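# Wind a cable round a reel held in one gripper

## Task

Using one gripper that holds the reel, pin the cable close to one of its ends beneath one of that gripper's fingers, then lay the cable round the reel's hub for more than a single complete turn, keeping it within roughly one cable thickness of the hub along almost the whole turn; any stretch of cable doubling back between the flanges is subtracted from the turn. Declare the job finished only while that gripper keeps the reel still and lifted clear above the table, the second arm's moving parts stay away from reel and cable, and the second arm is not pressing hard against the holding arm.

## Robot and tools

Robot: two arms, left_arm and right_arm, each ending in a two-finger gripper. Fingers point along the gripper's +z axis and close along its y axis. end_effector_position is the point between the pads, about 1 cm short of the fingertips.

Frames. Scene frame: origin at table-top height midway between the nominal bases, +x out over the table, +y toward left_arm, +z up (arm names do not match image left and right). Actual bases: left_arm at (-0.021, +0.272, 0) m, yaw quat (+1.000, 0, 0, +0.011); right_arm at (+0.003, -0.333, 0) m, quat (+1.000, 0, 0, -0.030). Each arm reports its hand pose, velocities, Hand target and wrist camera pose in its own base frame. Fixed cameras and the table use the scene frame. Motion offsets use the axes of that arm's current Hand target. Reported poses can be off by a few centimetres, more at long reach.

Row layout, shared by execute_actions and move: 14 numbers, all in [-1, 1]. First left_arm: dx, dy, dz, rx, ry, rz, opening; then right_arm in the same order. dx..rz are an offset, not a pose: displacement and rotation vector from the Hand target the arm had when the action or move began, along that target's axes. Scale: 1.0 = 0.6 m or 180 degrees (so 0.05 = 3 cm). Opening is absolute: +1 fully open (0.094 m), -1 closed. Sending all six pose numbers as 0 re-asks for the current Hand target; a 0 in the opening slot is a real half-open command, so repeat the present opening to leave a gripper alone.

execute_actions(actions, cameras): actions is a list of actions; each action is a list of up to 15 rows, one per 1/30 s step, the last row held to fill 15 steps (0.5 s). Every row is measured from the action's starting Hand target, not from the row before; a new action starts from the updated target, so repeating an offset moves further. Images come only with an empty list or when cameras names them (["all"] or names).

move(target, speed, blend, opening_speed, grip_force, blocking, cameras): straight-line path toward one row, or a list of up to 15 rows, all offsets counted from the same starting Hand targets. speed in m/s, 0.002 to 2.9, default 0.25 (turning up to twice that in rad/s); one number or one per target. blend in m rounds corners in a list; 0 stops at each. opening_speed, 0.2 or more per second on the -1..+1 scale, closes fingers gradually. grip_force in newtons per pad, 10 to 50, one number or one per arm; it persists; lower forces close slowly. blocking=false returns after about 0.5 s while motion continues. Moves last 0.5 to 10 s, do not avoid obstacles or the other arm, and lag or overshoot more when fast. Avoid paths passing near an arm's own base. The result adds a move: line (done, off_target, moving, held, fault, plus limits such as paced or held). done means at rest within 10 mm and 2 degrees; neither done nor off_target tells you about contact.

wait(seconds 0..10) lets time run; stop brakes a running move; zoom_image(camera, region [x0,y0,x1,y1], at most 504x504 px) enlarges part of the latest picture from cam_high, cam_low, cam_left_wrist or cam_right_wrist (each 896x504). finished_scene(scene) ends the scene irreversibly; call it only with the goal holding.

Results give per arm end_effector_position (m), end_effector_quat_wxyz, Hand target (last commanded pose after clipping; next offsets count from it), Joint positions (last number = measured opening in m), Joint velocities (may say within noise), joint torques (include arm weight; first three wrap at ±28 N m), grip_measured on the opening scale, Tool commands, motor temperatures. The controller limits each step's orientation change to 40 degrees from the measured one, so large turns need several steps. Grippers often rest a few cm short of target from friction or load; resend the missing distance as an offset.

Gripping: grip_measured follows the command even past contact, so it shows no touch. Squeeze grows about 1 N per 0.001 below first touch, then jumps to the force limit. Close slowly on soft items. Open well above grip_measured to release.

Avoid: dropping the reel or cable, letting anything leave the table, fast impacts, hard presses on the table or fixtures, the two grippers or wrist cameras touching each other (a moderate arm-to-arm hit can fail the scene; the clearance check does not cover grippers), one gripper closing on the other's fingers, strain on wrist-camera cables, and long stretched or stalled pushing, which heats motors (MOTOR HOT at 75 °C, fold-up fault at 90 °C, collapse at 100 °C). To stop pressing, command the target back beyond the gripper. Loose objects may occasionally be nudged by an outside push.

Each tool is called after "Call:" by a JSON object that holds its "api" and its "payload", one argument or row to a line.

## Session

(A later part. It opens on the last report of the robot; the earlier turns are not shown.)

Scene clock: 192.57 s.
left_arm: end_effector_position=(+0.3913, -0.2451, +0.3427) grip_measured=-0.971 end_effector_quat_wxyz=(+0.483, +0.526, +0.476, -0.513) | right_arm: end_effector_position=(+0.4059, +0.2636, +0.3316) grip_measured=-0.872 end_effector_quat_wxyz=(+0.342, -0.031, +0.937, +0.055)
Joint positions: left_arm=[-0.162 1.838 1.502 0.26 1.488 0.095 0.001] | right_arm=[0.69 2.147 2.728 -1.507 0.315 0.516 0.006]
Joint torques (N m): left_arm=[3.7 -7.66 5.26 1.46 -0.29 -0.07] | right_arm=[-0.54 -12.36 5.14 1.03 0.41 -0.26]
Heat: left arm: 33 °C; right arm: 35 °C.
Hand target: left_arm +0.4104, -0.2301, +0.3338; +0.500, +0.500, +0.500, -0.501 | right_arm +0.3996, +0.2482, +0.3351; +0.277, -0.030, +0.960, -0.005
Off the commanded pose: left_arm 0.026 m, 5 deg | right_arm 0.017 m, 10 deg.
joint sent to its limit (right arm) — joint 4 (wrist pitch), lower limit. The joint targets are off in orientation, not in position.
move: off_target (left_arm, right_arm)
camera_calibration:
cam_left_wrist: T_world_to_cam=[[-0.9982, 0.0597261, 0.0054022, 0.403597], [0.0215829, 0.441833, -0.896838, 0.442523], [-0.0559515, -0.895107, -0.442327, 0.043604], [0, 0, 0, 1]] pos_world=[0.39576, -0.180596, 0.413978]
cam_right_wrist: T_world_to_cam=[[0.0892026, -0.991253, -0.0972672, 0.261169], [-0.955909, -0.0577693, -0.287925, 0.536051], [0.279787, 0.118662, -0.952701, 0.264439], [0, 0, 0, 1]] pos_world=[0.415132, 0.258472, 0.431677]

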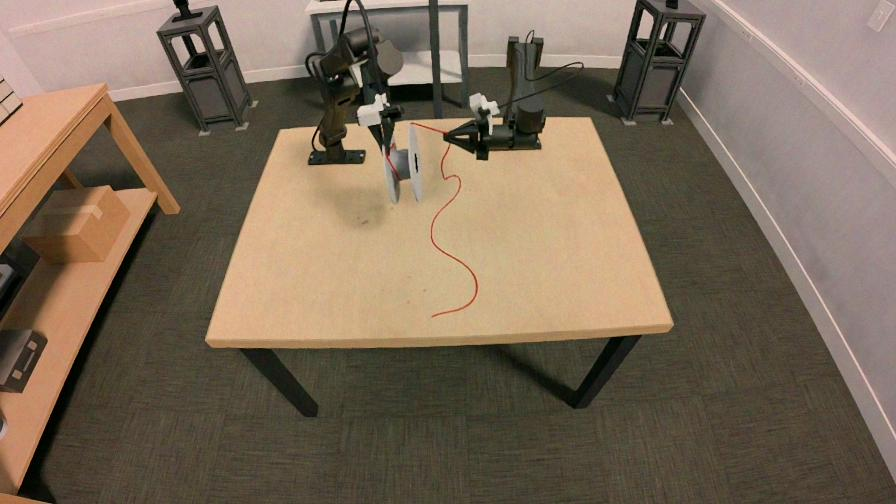

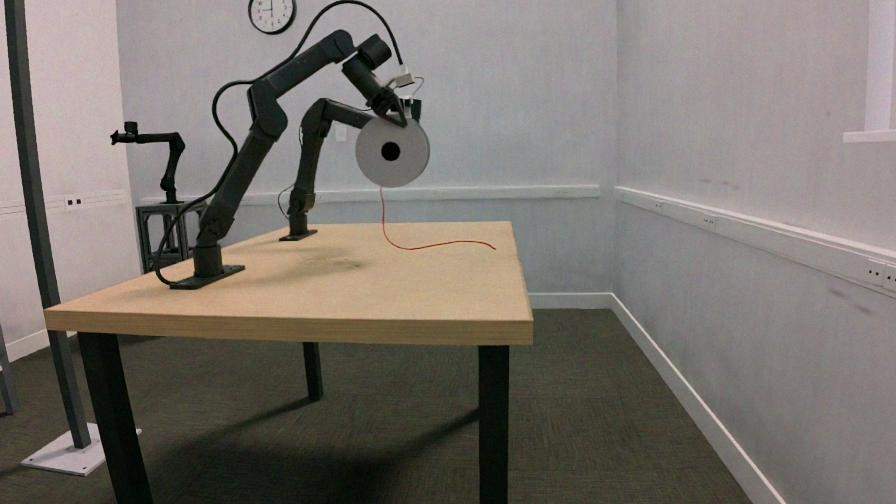

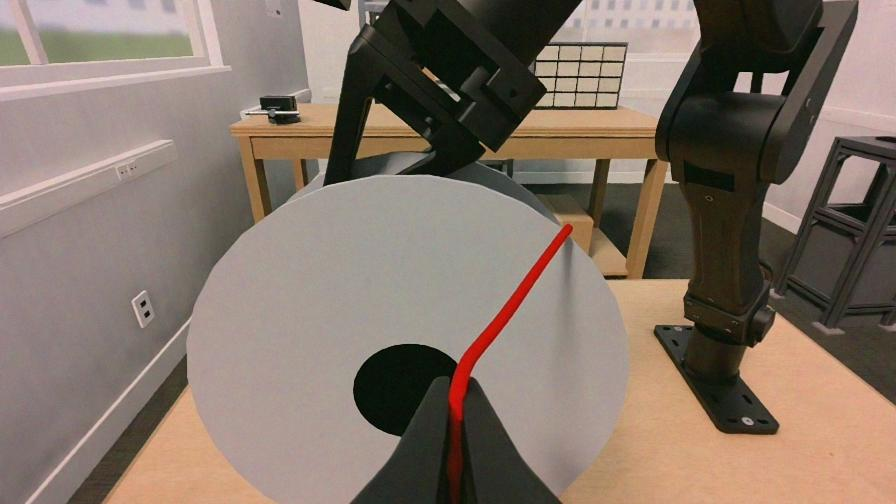

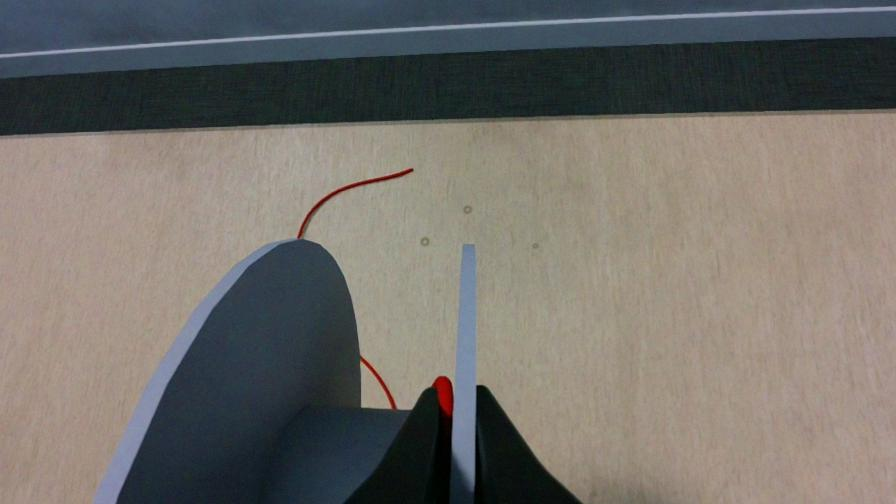

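Call:
{"api": "move", "payload": {
  "target": [
    [0.033,-0.1,0.07,0,0,0,-1,0,0,0,0,0,0,-1],
    [0.033,-0.1,0.07,0,0,0,-0.4,0,0,0,0,0,0,-1]
  ],
  "speed": 0.1,
  "opening_speed": 0.8,
  "cameras": ["all"]
}}

Scene clock: 195.97 s.
left_arm: end_effector_position=(+0.3566, -0.2727, +0.3064) grip_measured=-0.402 end_effector_quat_wxyz=(+0.491, +0.496, +0.507, -0.505) | right_arm: end_effector_position=(+0.3966, +0.2535, +0.3228) grip_measured=-0.873 end_effector_quat_wxyz=(+0.320, -0.046, +0.946, +0.028)
Joint positions: left_arm=[-0.256 1.71 1.186 0.497 1.319 0.001 0.028] | right_arm=[0.69 2.147 2.728 -1.574 0.326 0.495 0.006]
Joint torques (N m): left_arm=[-0.08 -9.47 5.03 1.59 -0.02 -0.05] | right_arm=[-0.46 -12.37 4.67 1.67 0.34 -0.01]
Heat: left arm: 33 °C; right arm: 35 °C.
Hand target: left_arm +0.3504, -0.2720, +0.3141; +0.500, +0.500, +0.500, -0.500 | right_arm +0.3996, +0.2483, +0.3352; +0.277, -0.030, +0.960, -0.005
Off the commanded pose: left_arm 0.010 m, 1 deg | right_arm 0.014 m, 7 deg.
joint read past its limit (right arm) — joint 4 (wrist pitch), lower limit.
joint sent to its limit (right arm) — joint 4 (wrist pitch), lower limit. The joint targets are off in orientation, not in position.
move: off_target (right_arm)
camera_calibration:
cam_left_wrist: T_world_to_cam=[[-0.998625, -0.0162503, 0.0498376, 0.336631], [-0.0518789, 0.442631, -0.895202, 0.448794], [-0.00751241, -0.896556, -0.442866, -0.0165118], [0, 0, 0, 1]] pos_world=[0.359327, -0.207984, 0.377672]
cam_right_wrist: T_world_to_cam=[[0.0967348, -0.994567, -0.0384684, 0.229947], [-0.966755, -0.0846979, -0.241268, 0.52015], [0.236699, 0.0605285, -0.969696, 0.297178], [0, 0, 0, 1]] pos_world=[0.410272, 0.254765, 0.422513]

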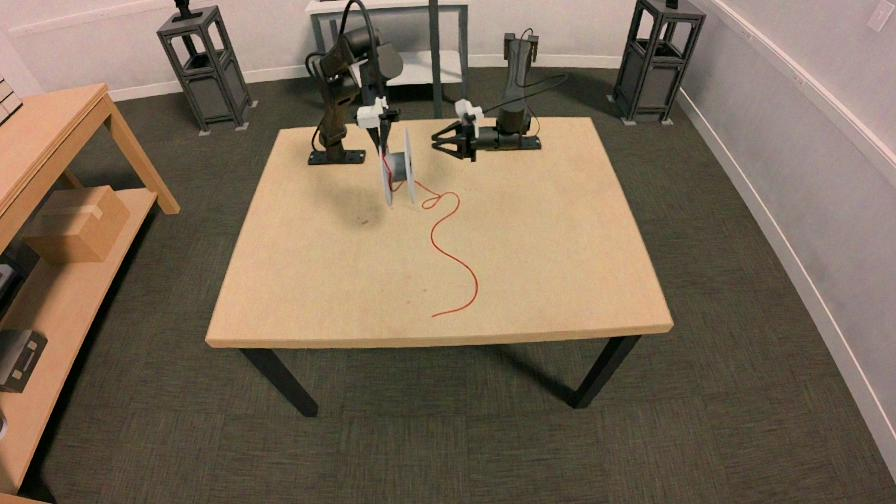

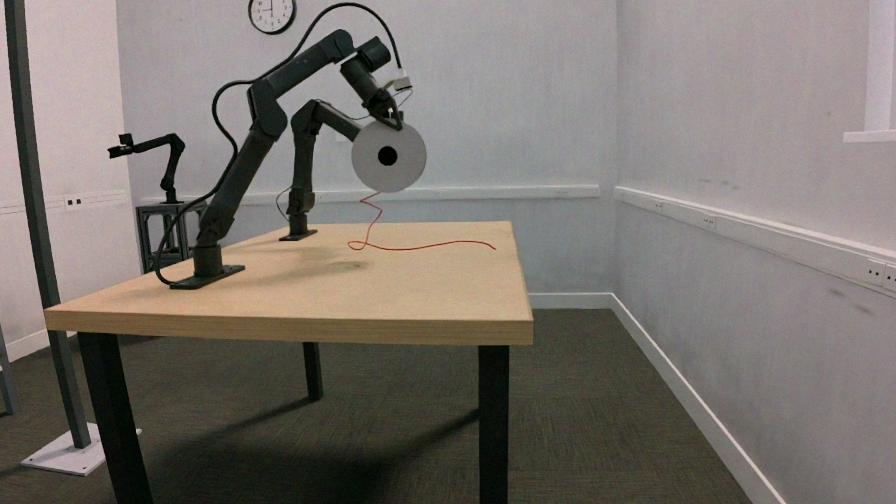

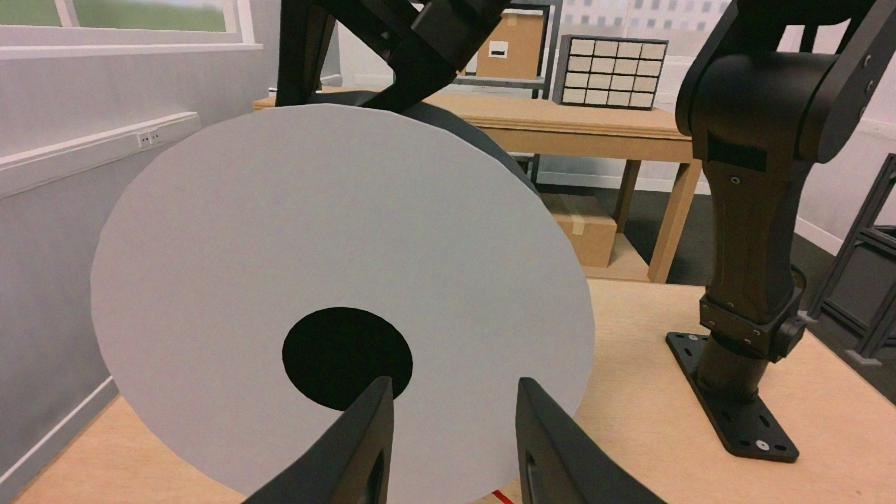

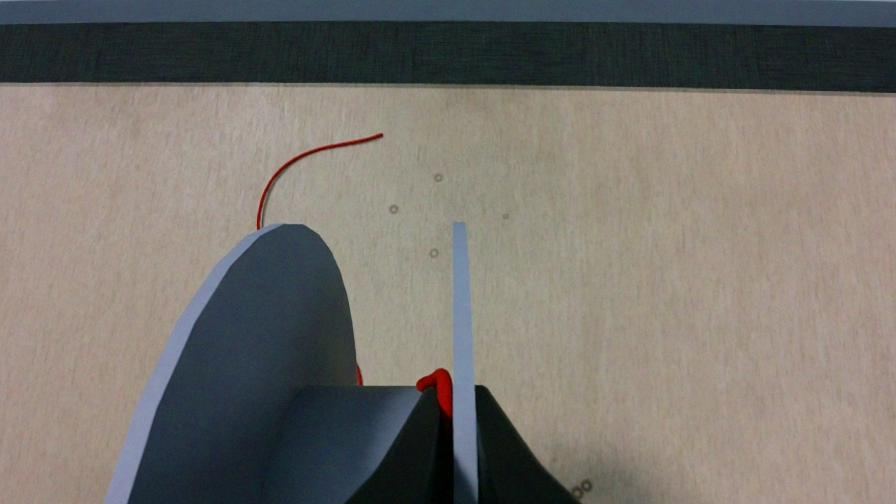

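Call:
{"api": "move", "payload": {
  "target": [
    [0.0,0.0,-0.08,0,0,0,-0.1,0,0,0,0,0,0,-1],
    [0.32,-0.03,-0.08,0,0,0,-0.1,0,0,0,0,0,0,-1]
  ],
  "speed": 0.15,
  "blend": [0.02,0],
  "cameras": ["all"]
}}

Call:
{"api": "zoom_image", "payload": {
  "camera": "cam_low",
  "region": [270, 60, 470, 260]
}}

Scene clock: 199.73 s.
left_arm: end_effector_position=(+0.3361, -0.2236, +0.1269) grip_measured=-0.102 end_effector_quat_wxyz=(+0.502, +0.504, +0.501, -0.493) | right_arm: end_effector_position=(+0.3966, +0.2535, +0.3228) grip_measured=-0.873 end_effector_quat_wxyz=(+0.320, -0.046, +0.946, +0.028)
Joint positions: left_arm=[-0.131 2.051 0.761 1.214 1.433 0.086 0.042] | right_arm=[0.69 2.147 2.728 -1.574 0.326 0.495 0.006]
Joint torques (N m): left_arm=[-0.47 -6.76 2.95 1.57 0.13 -0.08] | right_arm=[-0.43 -12.44 4.67 1.68 0.34 -0.01]
Motor temperatures (°C): left_arm=[20 33 24 28 20 19 20] | right_arm=[22 36 27 25 23 19 23]
Heat: left arm: 33 °C; right arm: 36 °C.
Hand target: left_arm +0.3323, -0.2243, +0.1221; +0.500, +0.500, +0.500, -0.501 | right_arm +0.3996, +0.2483, +0.3352; +0.277, -0.030, +0.960, -0.005
Off the commanded pose: left_arm 0.006 m, 1 deg | right_arm 0.014 m, 7 deg.
joint read past its limit (right arm) — joint 4 (wrist pitch), lower limit.
joint sent to its limit (right arm) — joint 4 (wrist pitch), lower limit. The joint targets are off in orientation, not in position.
move: off_target (right_arm)
camera_calibration:
cam_left_wrist: T_world_to_cam=[[-0.999552, -0.0264446, 0.0139871, 0.328519], [-0.0243124, 0.445642, -0.894881, 0.256666], [0.0174315, -0.894821, -0.446085, -0.059661], [0, 0, 0, 1]] pos_world=[0.335653, -0.15908, 0.198477]
cam_right_wrist: T_world_to_cam=[[0.0967348, -0.994567, -0.0384684, 0.229947], [-0.966755, -0.0846979, -0.241268, 0.52015], [0.236699, 0.0605285, -0.969696, 0.297178], [0, 0, 0, 1]] pos_world=[0.410272, 0.254765, 0.422513]

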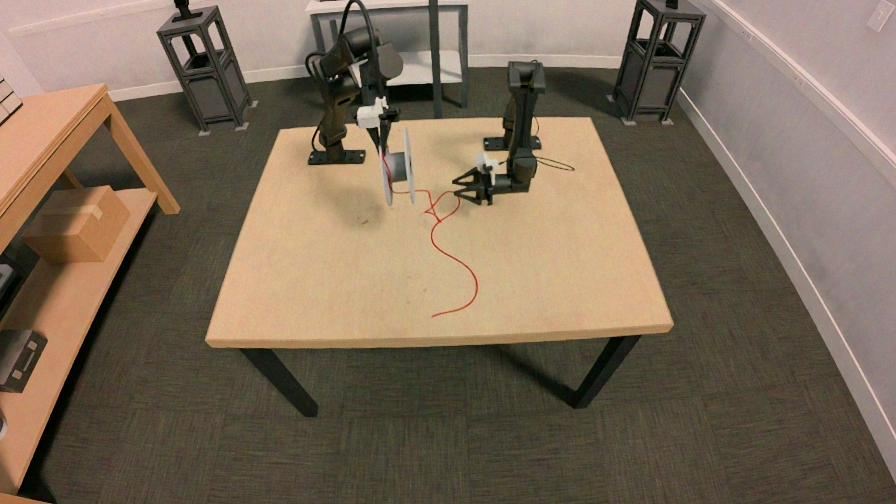

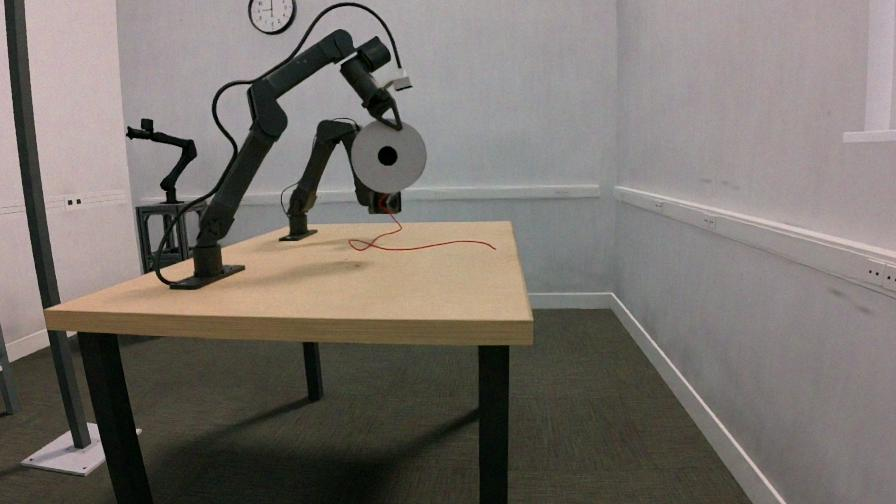

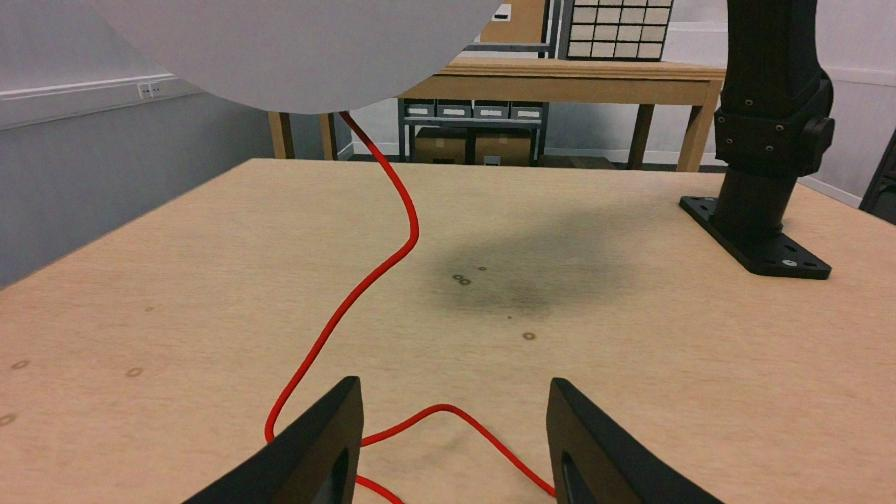

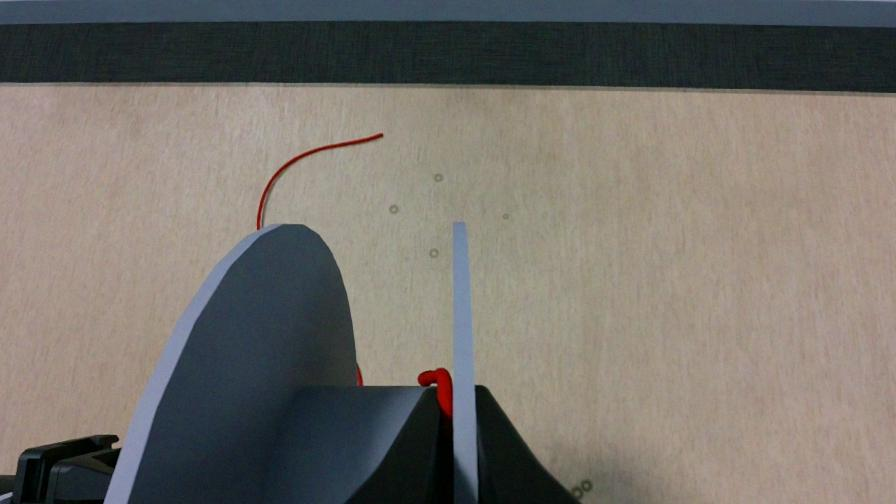

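Scaled by 2.520 from the camera's 896x504 image, which has a finer 1280x720 frame.

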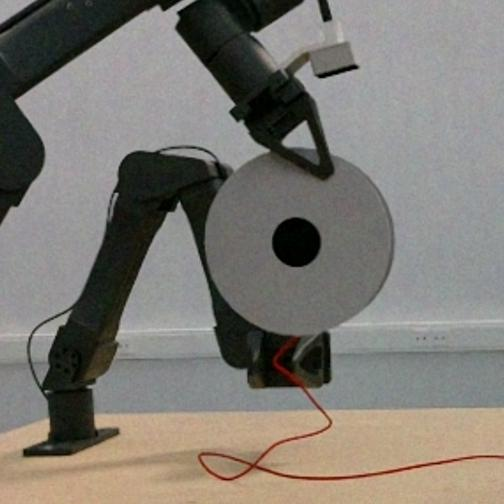

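Call:
{"api": "zoom_image", "payload": {
  "camera": "cam_high",
  "region": [370, 150, 530, 260]
}}

Scaled by 3.150 from the camera's 896x504 image, which has a finer 1280x720 frame.

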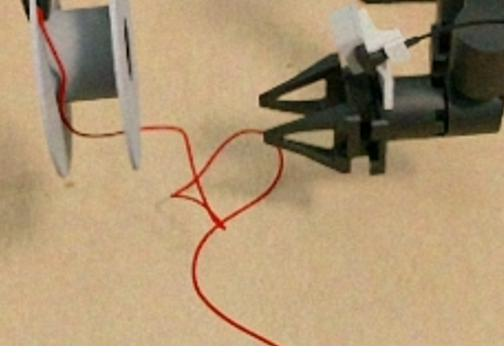

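Call:
{"api": "move", "payload": {
  "target": [0.117,0.075,0,0,0,0,-0.1,0,0,0,0,0,0,-1],
  "speed": 0.15,
  "cameras": ["cam_low","cam_left_wrist"]
}}

Call:
{"api": "zoom_image", "payload": {
  "camera": "cam_low",
  "region": [300, 140, 460, 270]
}}

Scene clock: 204.43 s.
left_arm: end_effector_position=(+0.3738, -0.2262, +0.0518) grip_measured=-0.102 end_effector_quat_wxyz=(+0.492, +0.496, +0.509, -0.503) | right_arm: end_effector_position=(+0.3966, +0.2535, +0.3228) grip_measured=-0.873 end_effector_quat_wxyz=(+0.320, -0.046, +0.946, +0.028)
Joint positions: left_arm=[-0.125 2.407 0.963 1.357 1.444 0.063 0.042] | right_arm=[0.69 2.147 2.728 -1.574 0.326 0.495 0.006]
Joint torques (N m): left_arm=[0.49 -8.32 4.71 1.64 0.16 -0.03] | right_arm=[-0.44 -12.41 4.67 1.67 0.35 -0.01]
Heat: left arm: 33 °C; right arm: 36 °C.
Hand target: left_arm +0.3773, -0.2244, +0.0519; +0.500, +0.500, +0.500, -0.500 | right_arm +0.3996, +0.2483, +0.3352; +0.277, -0.030, +0.960, -0.005
Off the commanded pose: left_arm 0.004 m, 2 deg | right_arm 0.014 m, 7 deg.
joint read past its limit (right arm) — joint 4 (wrist pitch), lower limit.
joint sent to its limit (right arm) — joint 4 (wrist pitch), lower limit. The joint targets are off in orientation, not in position.
move: off_target (right_arm)
camera_calibration:
cam_left_wrist: T_world_to_cam=[[-0.998558, -0.0217949, 0.0490553, 0.366107], [-0.0536242, 0.446347, -0.893252, 0.202587], [-0.00242732, -0.894595, -0.446872, -0.0886826], [0, 0, 0, 1]] pos_world=[0.376227, -0.16178, 0.123372]
Images, in order (width x height): cam_low 896x504, cam_left_wrist 896x504.

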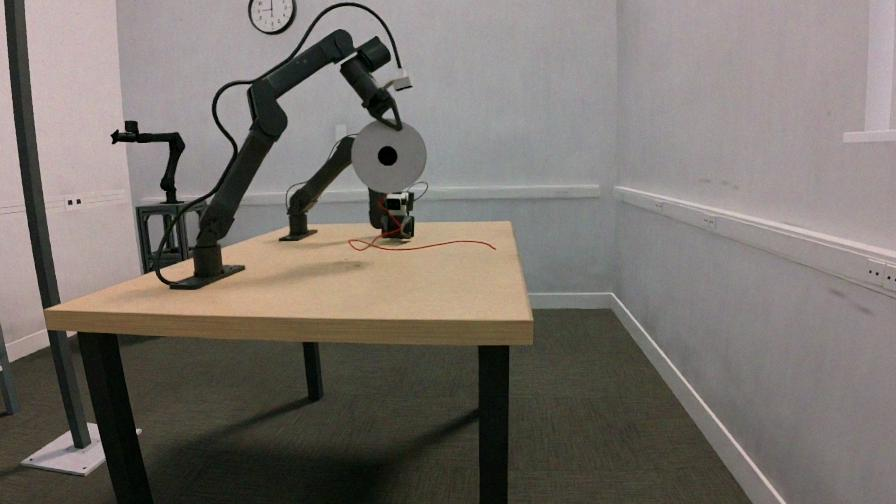

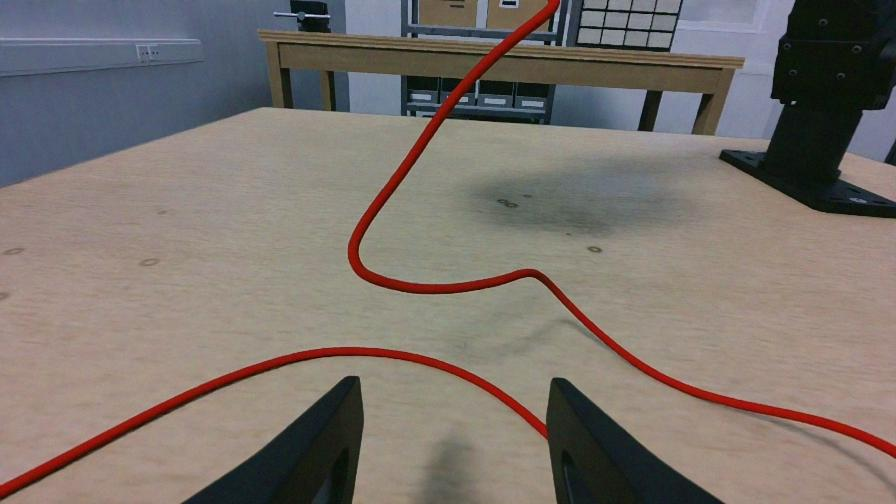

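Scaled by 3.150 from the camera's 896x504 image, which has a finer 1280x720 frame.

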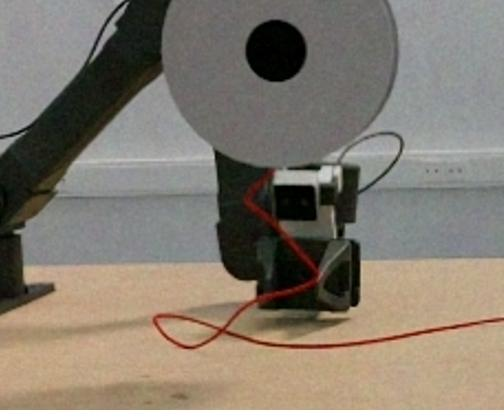

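Call:
{"api": "move", "payload": {
  "target": [
    [-0.02,0.058,0,0,0,0,-0.1,0,0,0,0,0,0,-1],
    [-0.02,0.058,0.13,0,0,0,-0.1,0,0,0,0,0,0,-1]
  ],
  "speed": 0.12,
  "cameras": ["cam_low","cam_left_wrist"]
}}

Call:
{"api": "zoom_image", "payload": {
  "camera": "cam_low",
  "region": [300, 140, 460, 270]
}}

Scene clock: 208.60 s.
left_arm: end_effector_position=(+0.4068, -0.3008, +0.0666) grip_measured=-0.102 end_effector_quat_wxyz=(+0.499, +0.502, +0.497, -0.501) | right_arm: end_effector_position=(+0.3966, +0.2535, +0.3228) grip_measured=-0.873 end_effector_quat_wxyz=(+0.320, -0.046, +0.946, +0.028)
Joint positions: left_arm=[-0.289 2.469 1.193 1.28 1.289 -0.001 0.042] | right_arm=[0.69 2.147 2.728 -1.574 0.326 0.495 0.006]
Joint torques (N m): left_arm=[-0.13 -9.42 5.87 1.4 -0.04 -0.06] | right_arm=[-0.46 -12.37 4.68 1.69 0.34 0]
Heat: left arm: 34 °C; right arm: 36 °C.
Hand target: left_arm +0.4121, -0.3024, +0.0639; +0.500, +0.500, +0.500, -0.501 | right_arm +0.3996, +0.2483, +0.3352; +0.277, -0.030, +0.960, -0.005
Off the commanded pose: left_arm 0.006 m, 0 deg | right_arm 0.014 m, 7 deg.
joint read past its limit (right arm) — joint 4 (wrist pitch), lower limit.
joint sent to its limit (right arm) — joint 4 (wrist pitch), lower limit. The joint targets are off in orientation, not in position.
move: off_target (right_arm)
camera_calibration:
cam_left_wrist: T_world_to_cam=[[-0.999675, -0.0121992, 0.0223939, 0.401763], [-0.025472, 0.435701, -0.899731, 0.236683], [0.00121901, -0.900009, -0.43587, -0.152519], [0, 0, 0, 1]] pos_world=[0.407847, -0.23549, 0.137476]
Images, in order (width x height): cam_low 896x504, cam_left_wrist 896x504.

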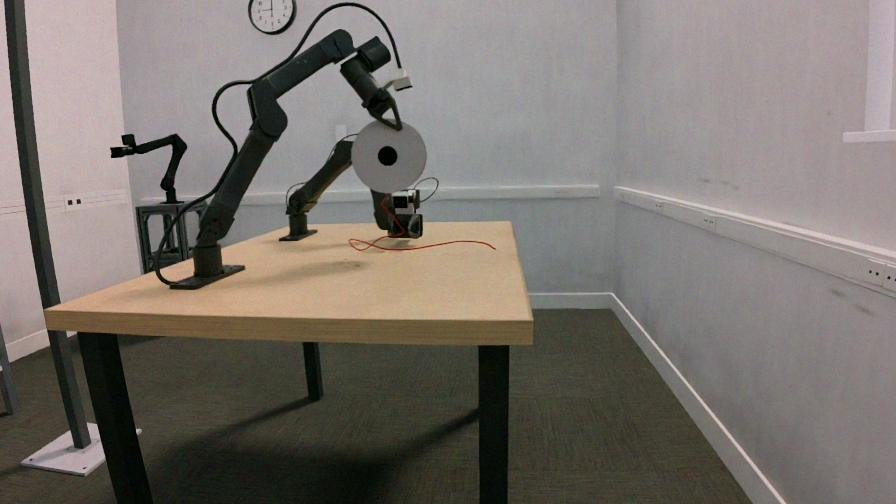

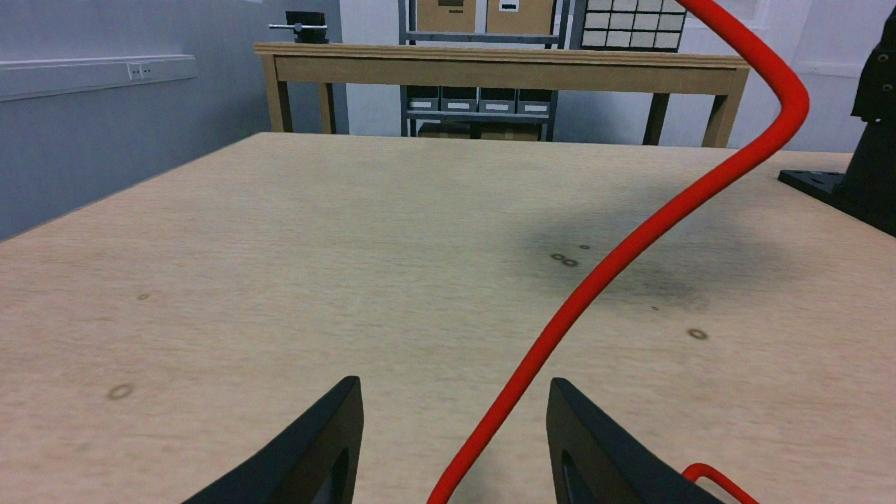

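Scaled by 3.150 from the camera's 896x504 image, which has a finer 1280x720 frame.

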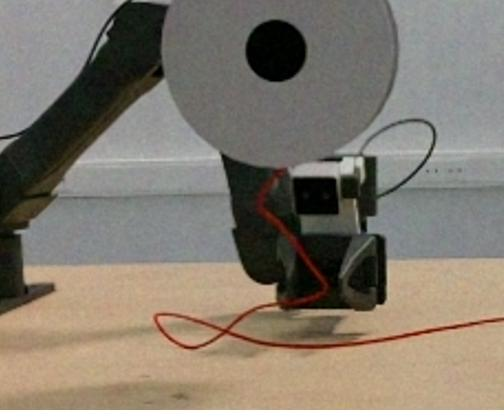

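Call:
{"api": "move", "payload": {
  "target": [
    [0.02,-0.01,0.055,0,0,0,-0.1,0,0,0,0,0,0,-1],
    [0.02,-0.01,0.055,0,0,0,-1,0,0,0,0,0,0,-1]
  ],
  "speed": 0.12,
  "opening_speed": 0.8,
  "cameras": ["cam_low","cam_left_wrist"]
}}

Call:
{"api": "zoom_image", "payload": {
  "camera": "cam_low",
  "region": [300, 140, 460, 270]
}}

Scene clock: 211.70 s.
left_arm: end_effector_position=(+0.4011, -0.3338, +0.0530) grip_measured=-0.987 end_effector_quat_wxyz=(+0.495, +0.500, +0.501, -0.503) | right_arm: end_effector_position=(+0.3965, +0.2534, +0.3228) grip_measured=-0.873 end_effector_quat_wxyz=(+0.320, -0.046, +0.946, +0.028)
Joint positions: left_arm=[-0.367 2.518 1.23 1.28 1.211 -0.001 0.001] | right_arm=[0.69 2.147 2.728 -1.574 0.326 0.495 0.006]
Joint torques (N m): left_arm=[-0.09 -9.52 5.6 1.53 -0.06 -0.03] | right_arm=[-0.46 -12.44 4.72 1.68 0.33 -0.02]
Heat: left arm: 34 °C; right arm: 36 °C.
Hand target: left_arm +0.4061, -0.3354, +0.0521; +0.500, +0.500, +0.500, -0.500 | right_arm +0.3995, +0.2482, +0.3351; +0.277, -0.030, +0.960, -0.005
Off the commanded pose: left_arm 0.005 m, 1 deg | right_arm 0.014 m, 7 deg.
joint read past its limit (right arm) — joint 4 (wrist pitch), lower limit.
joint sent to its limit (right arm) — joint 4 (wrist pitch), lower limit. The joint targets are off in orientation, not in position.
move: off_target (right_arm)
camera_calibration:
cam_left_wrist: T_world_to_cam=[[-0.999322, -0.0127115, 0.0345531, 0.39496], [-0.0366226, 0.43954, -0.897476, 0.244296], [-0.00377917, -0.898133, -0.439707, -0.185417], [0, 0, 0, 1]] pos_world=[0.402938, -0.268887, 0.124074]
Images, in order (width x height): cam_low 896x504, cam_left_wrist 896x504.

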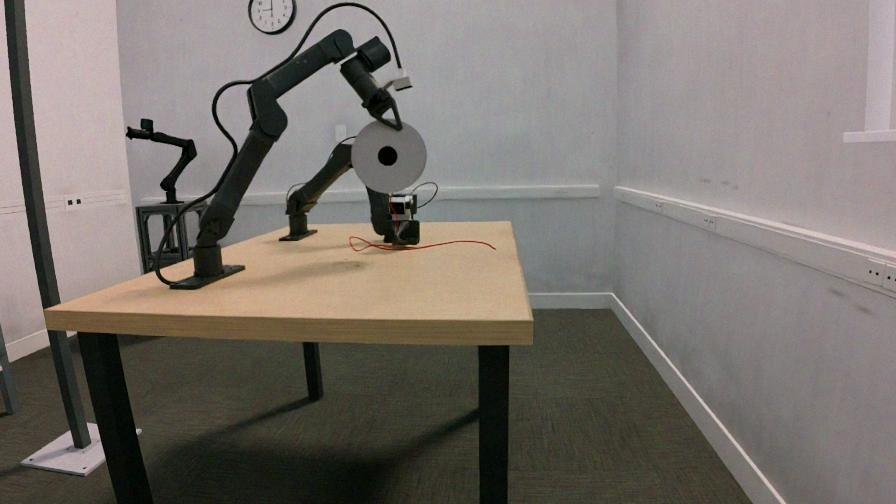

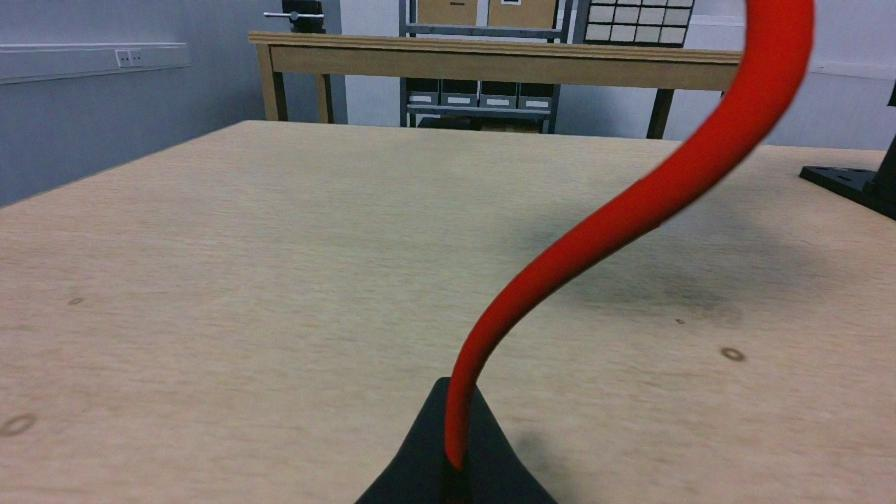

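Scaled by 3.150 from the camera's 896x504 image, which has a finer 1280x720 frame.

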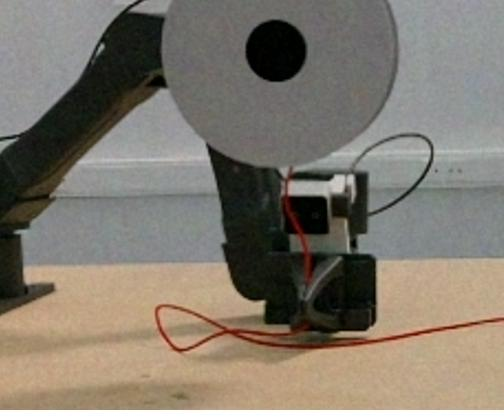

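Call:
{"api": "move", "payload": {
  "target": [
    [-0.07,-0.16,0.02,0,0,0,-1,0,0,0,0,0,0,-1],
    [-0.18,-0.33,0.04,0,0,0.08,-1,0,0,0,0,0,0,-1],
    [-0.35,-0.41,0.04,0,0,0.2,-1,0,0,0,0,0,0,-1]
  ],
  "blend": [0.03,0.03,0],
  "speed": 0.15,
  "cameras": ["all"]
}}

Call:
{"api": "zoom_image", "payload": {
  "camera": "cam_low",
  "region": [270, 60, 470, 260]
}}

Scene clock: 216.07 s.
left_arm: end_effector_position=(+0.1792, -0.3541, +0.2376) grip_measured=-0.988 end_effector_quat_wxyz=(+0.620, +0.622, +0.370, -0.303) | right_arm: end_effector_position=(+0.3901, +0.2610, +0.3186) grip_measured=-0.873 end_effector_quat_wxyz=(+0.302, -0.056, +0.950, +0.048)
Joint positions: left_arm=[-0.819 1.299 0.551 0.689 0.669 0.617 0.001] | right_arm=[0.69 2.147 2.727 -1.583 0.269 0.494 0.006]
Joint torques (N m): left_arm=[-2.13 -5.82 8.29 1.91 0.61 0.1] | right_arm=[-0.58 -12.55 4.74 1.77 0.82 0.03]
Heat: left arm: 34 °C; right arm: 36 °C.
Hand target: left_arm +0.1602, -0.3591, +0.2621; +0.630, +0.630, +0.321, -0.322 | right_arm +0.3996, +0.2482, +0.3352; +0.277, -0.030, +0.960, -0.005
Off the commanded pose: left_arm 0.032 m, 6 deg | right_arm 0.023 m, 7 deg.
joint read past its limit (right arm) — joint 4 (wrist pitch), lower limit.
joint sent to its limit (right arm) — joint 4 (wrist pitch), lower limit. The joint targets are off in orientation, not in position.
move: off_target (left_arm, right_arm)
camera_calibration:
cam_left_wrist: T_world_to_cam=[[-0.847437, -0.0647591, -0.526932, 0.254375], [0.426337, 0.508448, -0.748143, 0.316714], [0.316367, -0.858654, -0.403268, -0.175346], [0, 0, 0, 1]] pos_world=[0.136014, -0.295121, 0.300274]
cam_right_wrist: T_world_to_cam=[[0.125839, -0.989365, -0.0729421, 0.236116], [-0.972437, -0.108469, -0.206401, 0.510731], [0.196294, 0.096905, -0.975745, 0.302414], [0, 0, 0, 1]] pos_world=[0.407579, 0.259698, 0.417717]

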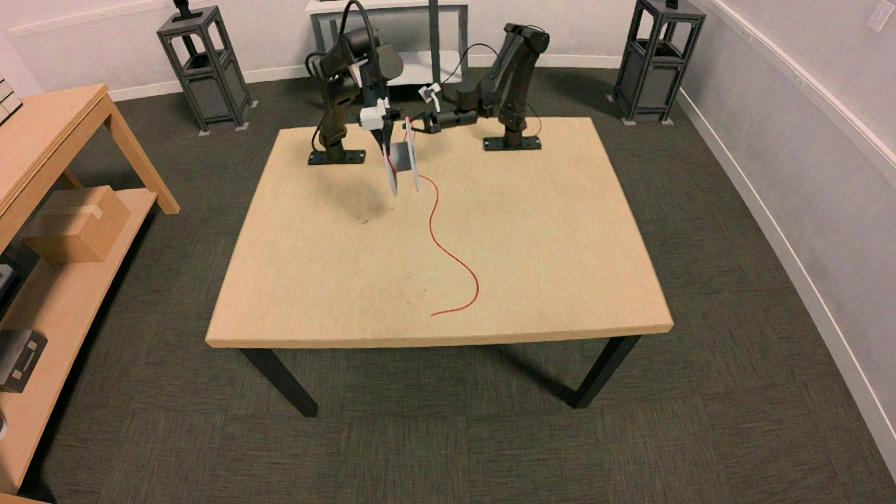

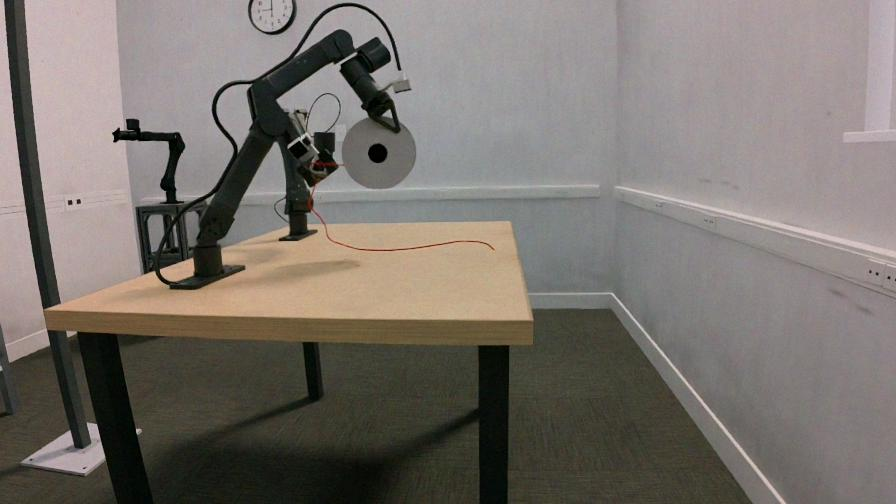

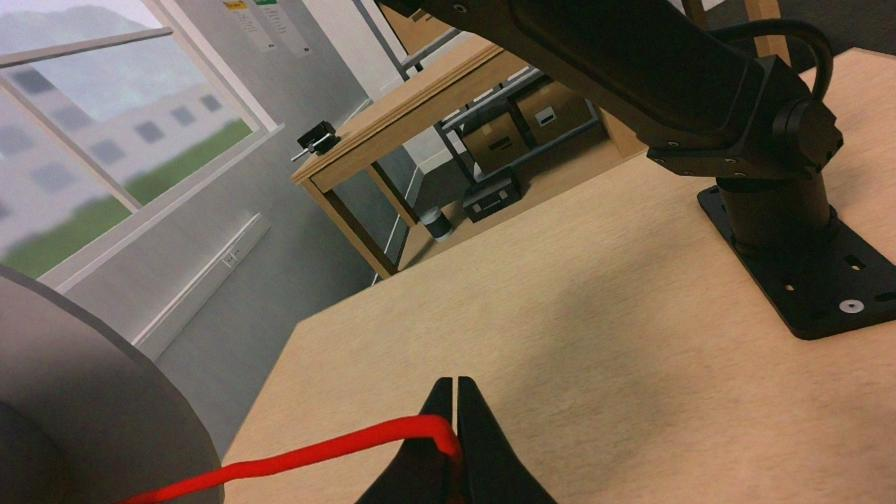

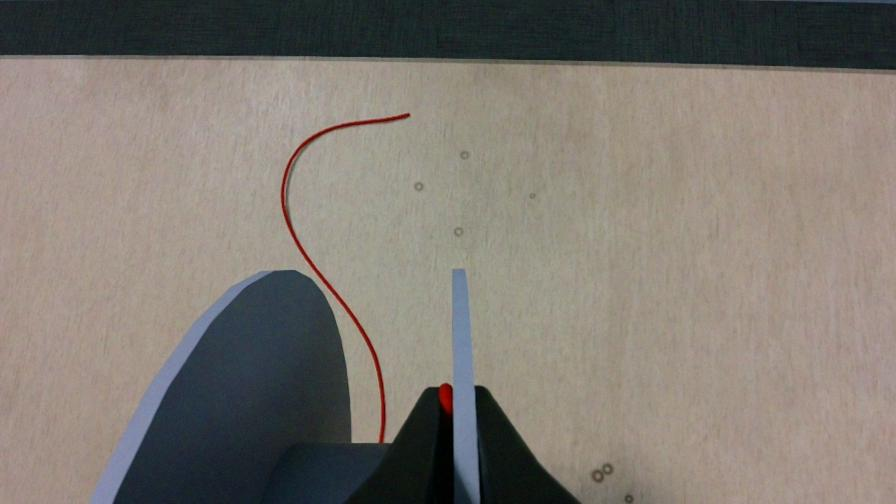

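Scaled by 2.520 from the camera's 896x504 image, which has a finer 1280x720 frame.

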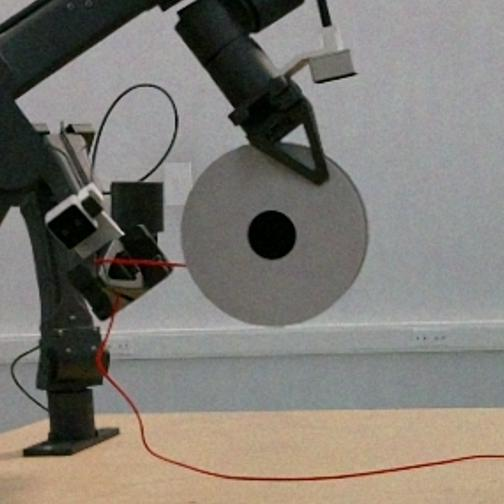

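Call:
{"api": "move", "payload": {
  "target": [
    [0.207,-0.027,-0.033,0,0,-0.05,-1,0,0,0,0,0,0,-1],
    [0.34,0.042,-0.15,0,0,-0.12,-1,0,0,0,0,0,0,-1],
    [0.462,0.097,-0.283,0,0,-0.2,-1,0,0,0,0,0,0,-1]
  ],
  "blend": [0.03,0.03,0],
  "speed": 0.18,
  "cameras": ["all"]
}}

Call:
{"api": "zoom_image", "payload": {
  "camera": "cam_high",
  "region": [350, 120, 550, 340]
}}

Scene clock: 221.23 s.
left_arm: end_effector_position=(+0.3677, -0.1954, +0.0777) grip_measured=-0.988 end_effector_quat_wxyz=(+0.502, +0.505, +0.497, -0.496) | right_arm: end_effector_position=(+0.3898, +0.2669, +0.3199) grip_measured=-0.873 end_effector_quat_wxyz=(+0.303, -0.054, +0.949, +0.061)
Joint positions: left_arm=[-0.044 2.303 0.907 1.315 1.528 0.095 0.001] | right_arm=[0.694 2.147 2.727 -1.569 0.254 0.505 0.006]
Joint torques (N m): left_arm=[1.5 -7.09 4.48 1.34 0.2 -0.03] | right_arm=[-0.99 -12.66 4.68 1.64 0.95 -0.07]
Heat: left arm: 34 °C; right arm: 36 °C.
Hand target: left_arm +0.3701, -0.1895, +0.0717; +0.500, +0.500, +0.500, -0.501 | right_arm +0.3996, +0.2482, +0.3351; +0.277, -0.030, +0.960, -0.005
Off the commanded pose: left_arm 0.009 m, 1 deg | right_arm 0.026 m, 9 deg.
joint read past its limit (right arm) — joint 4 (wrist pitch), lower limit.
joint sent to its limit (right arm) — joint 4 (wrist pitch), lower limit. The joint targets are off in orientation, not in position.
move: off_target (right_arm)
camera_calibration:
cam_left_wrist: T_world_to_cam=[[-0.999758, -0.0185603, 0.0118022, 0.363287], [-0.0187616, 0.439576, -0.89801, 0.197948], [0.0114794, -0.898014, -0.439818, -0.0559185], [0, 0, 0, 1]] pos_world=[0.367554, -0.130486, 0.148877]
cam_right_wrist: T_world_to_cam=[[0.129652, -0.986744, -0.0976027, 0.247821], [-0.971682, -0.106825, -0.210767, 0.512075], [0.197547, 0.122165, -0.972651, 0.294983], [0, 0, 0, 1]] pos_world=[0.40717, 0.263202, 0.419033]

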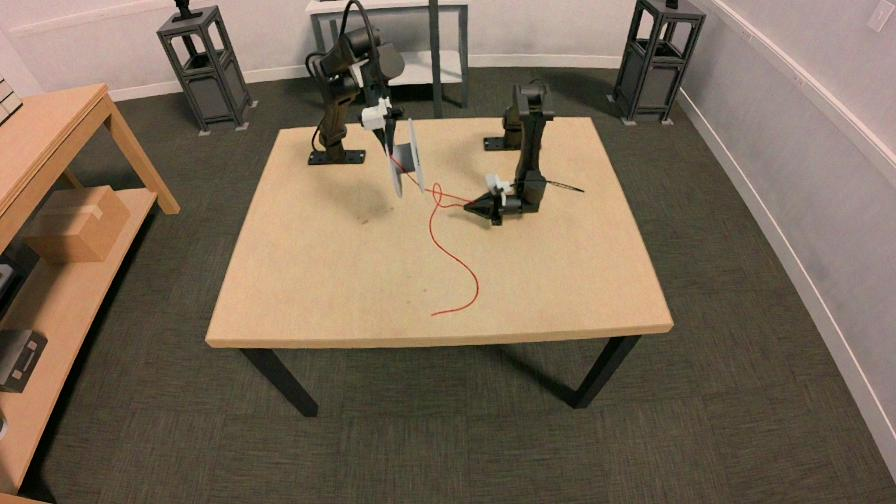

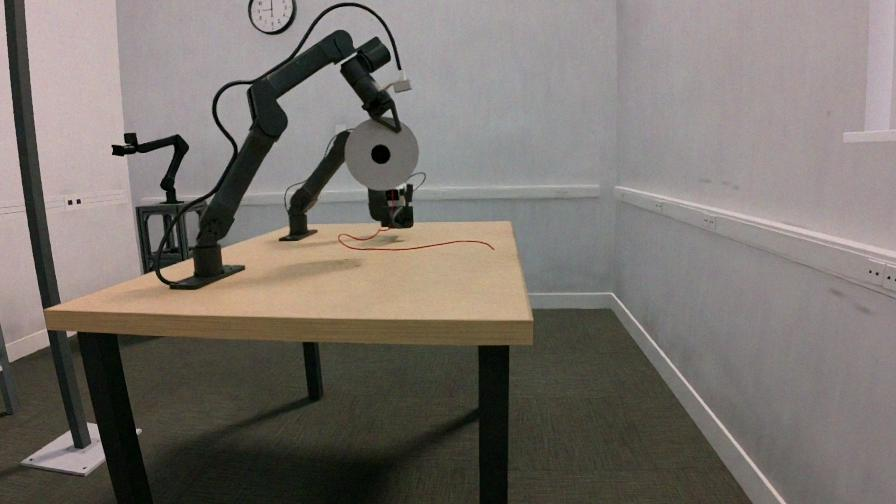

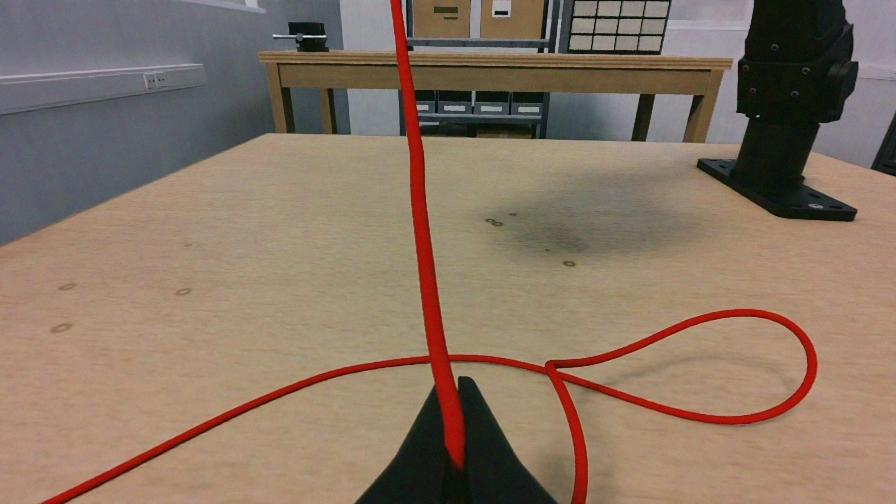

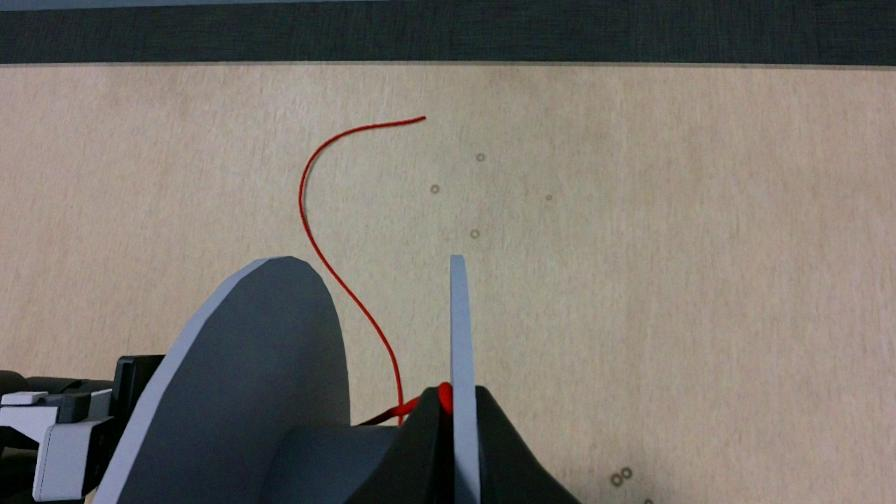

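Scaled by 2.291 from the camera's 896x504 image, which has a finer 1280x720 frame.

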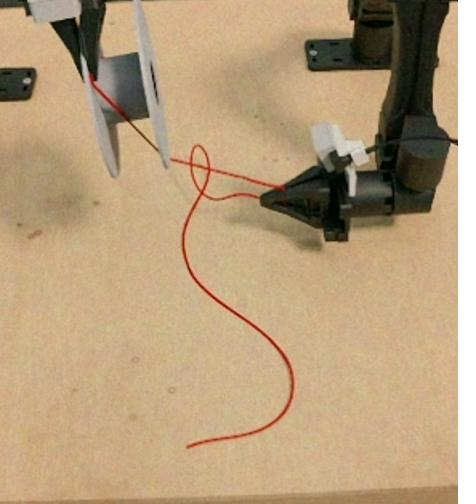

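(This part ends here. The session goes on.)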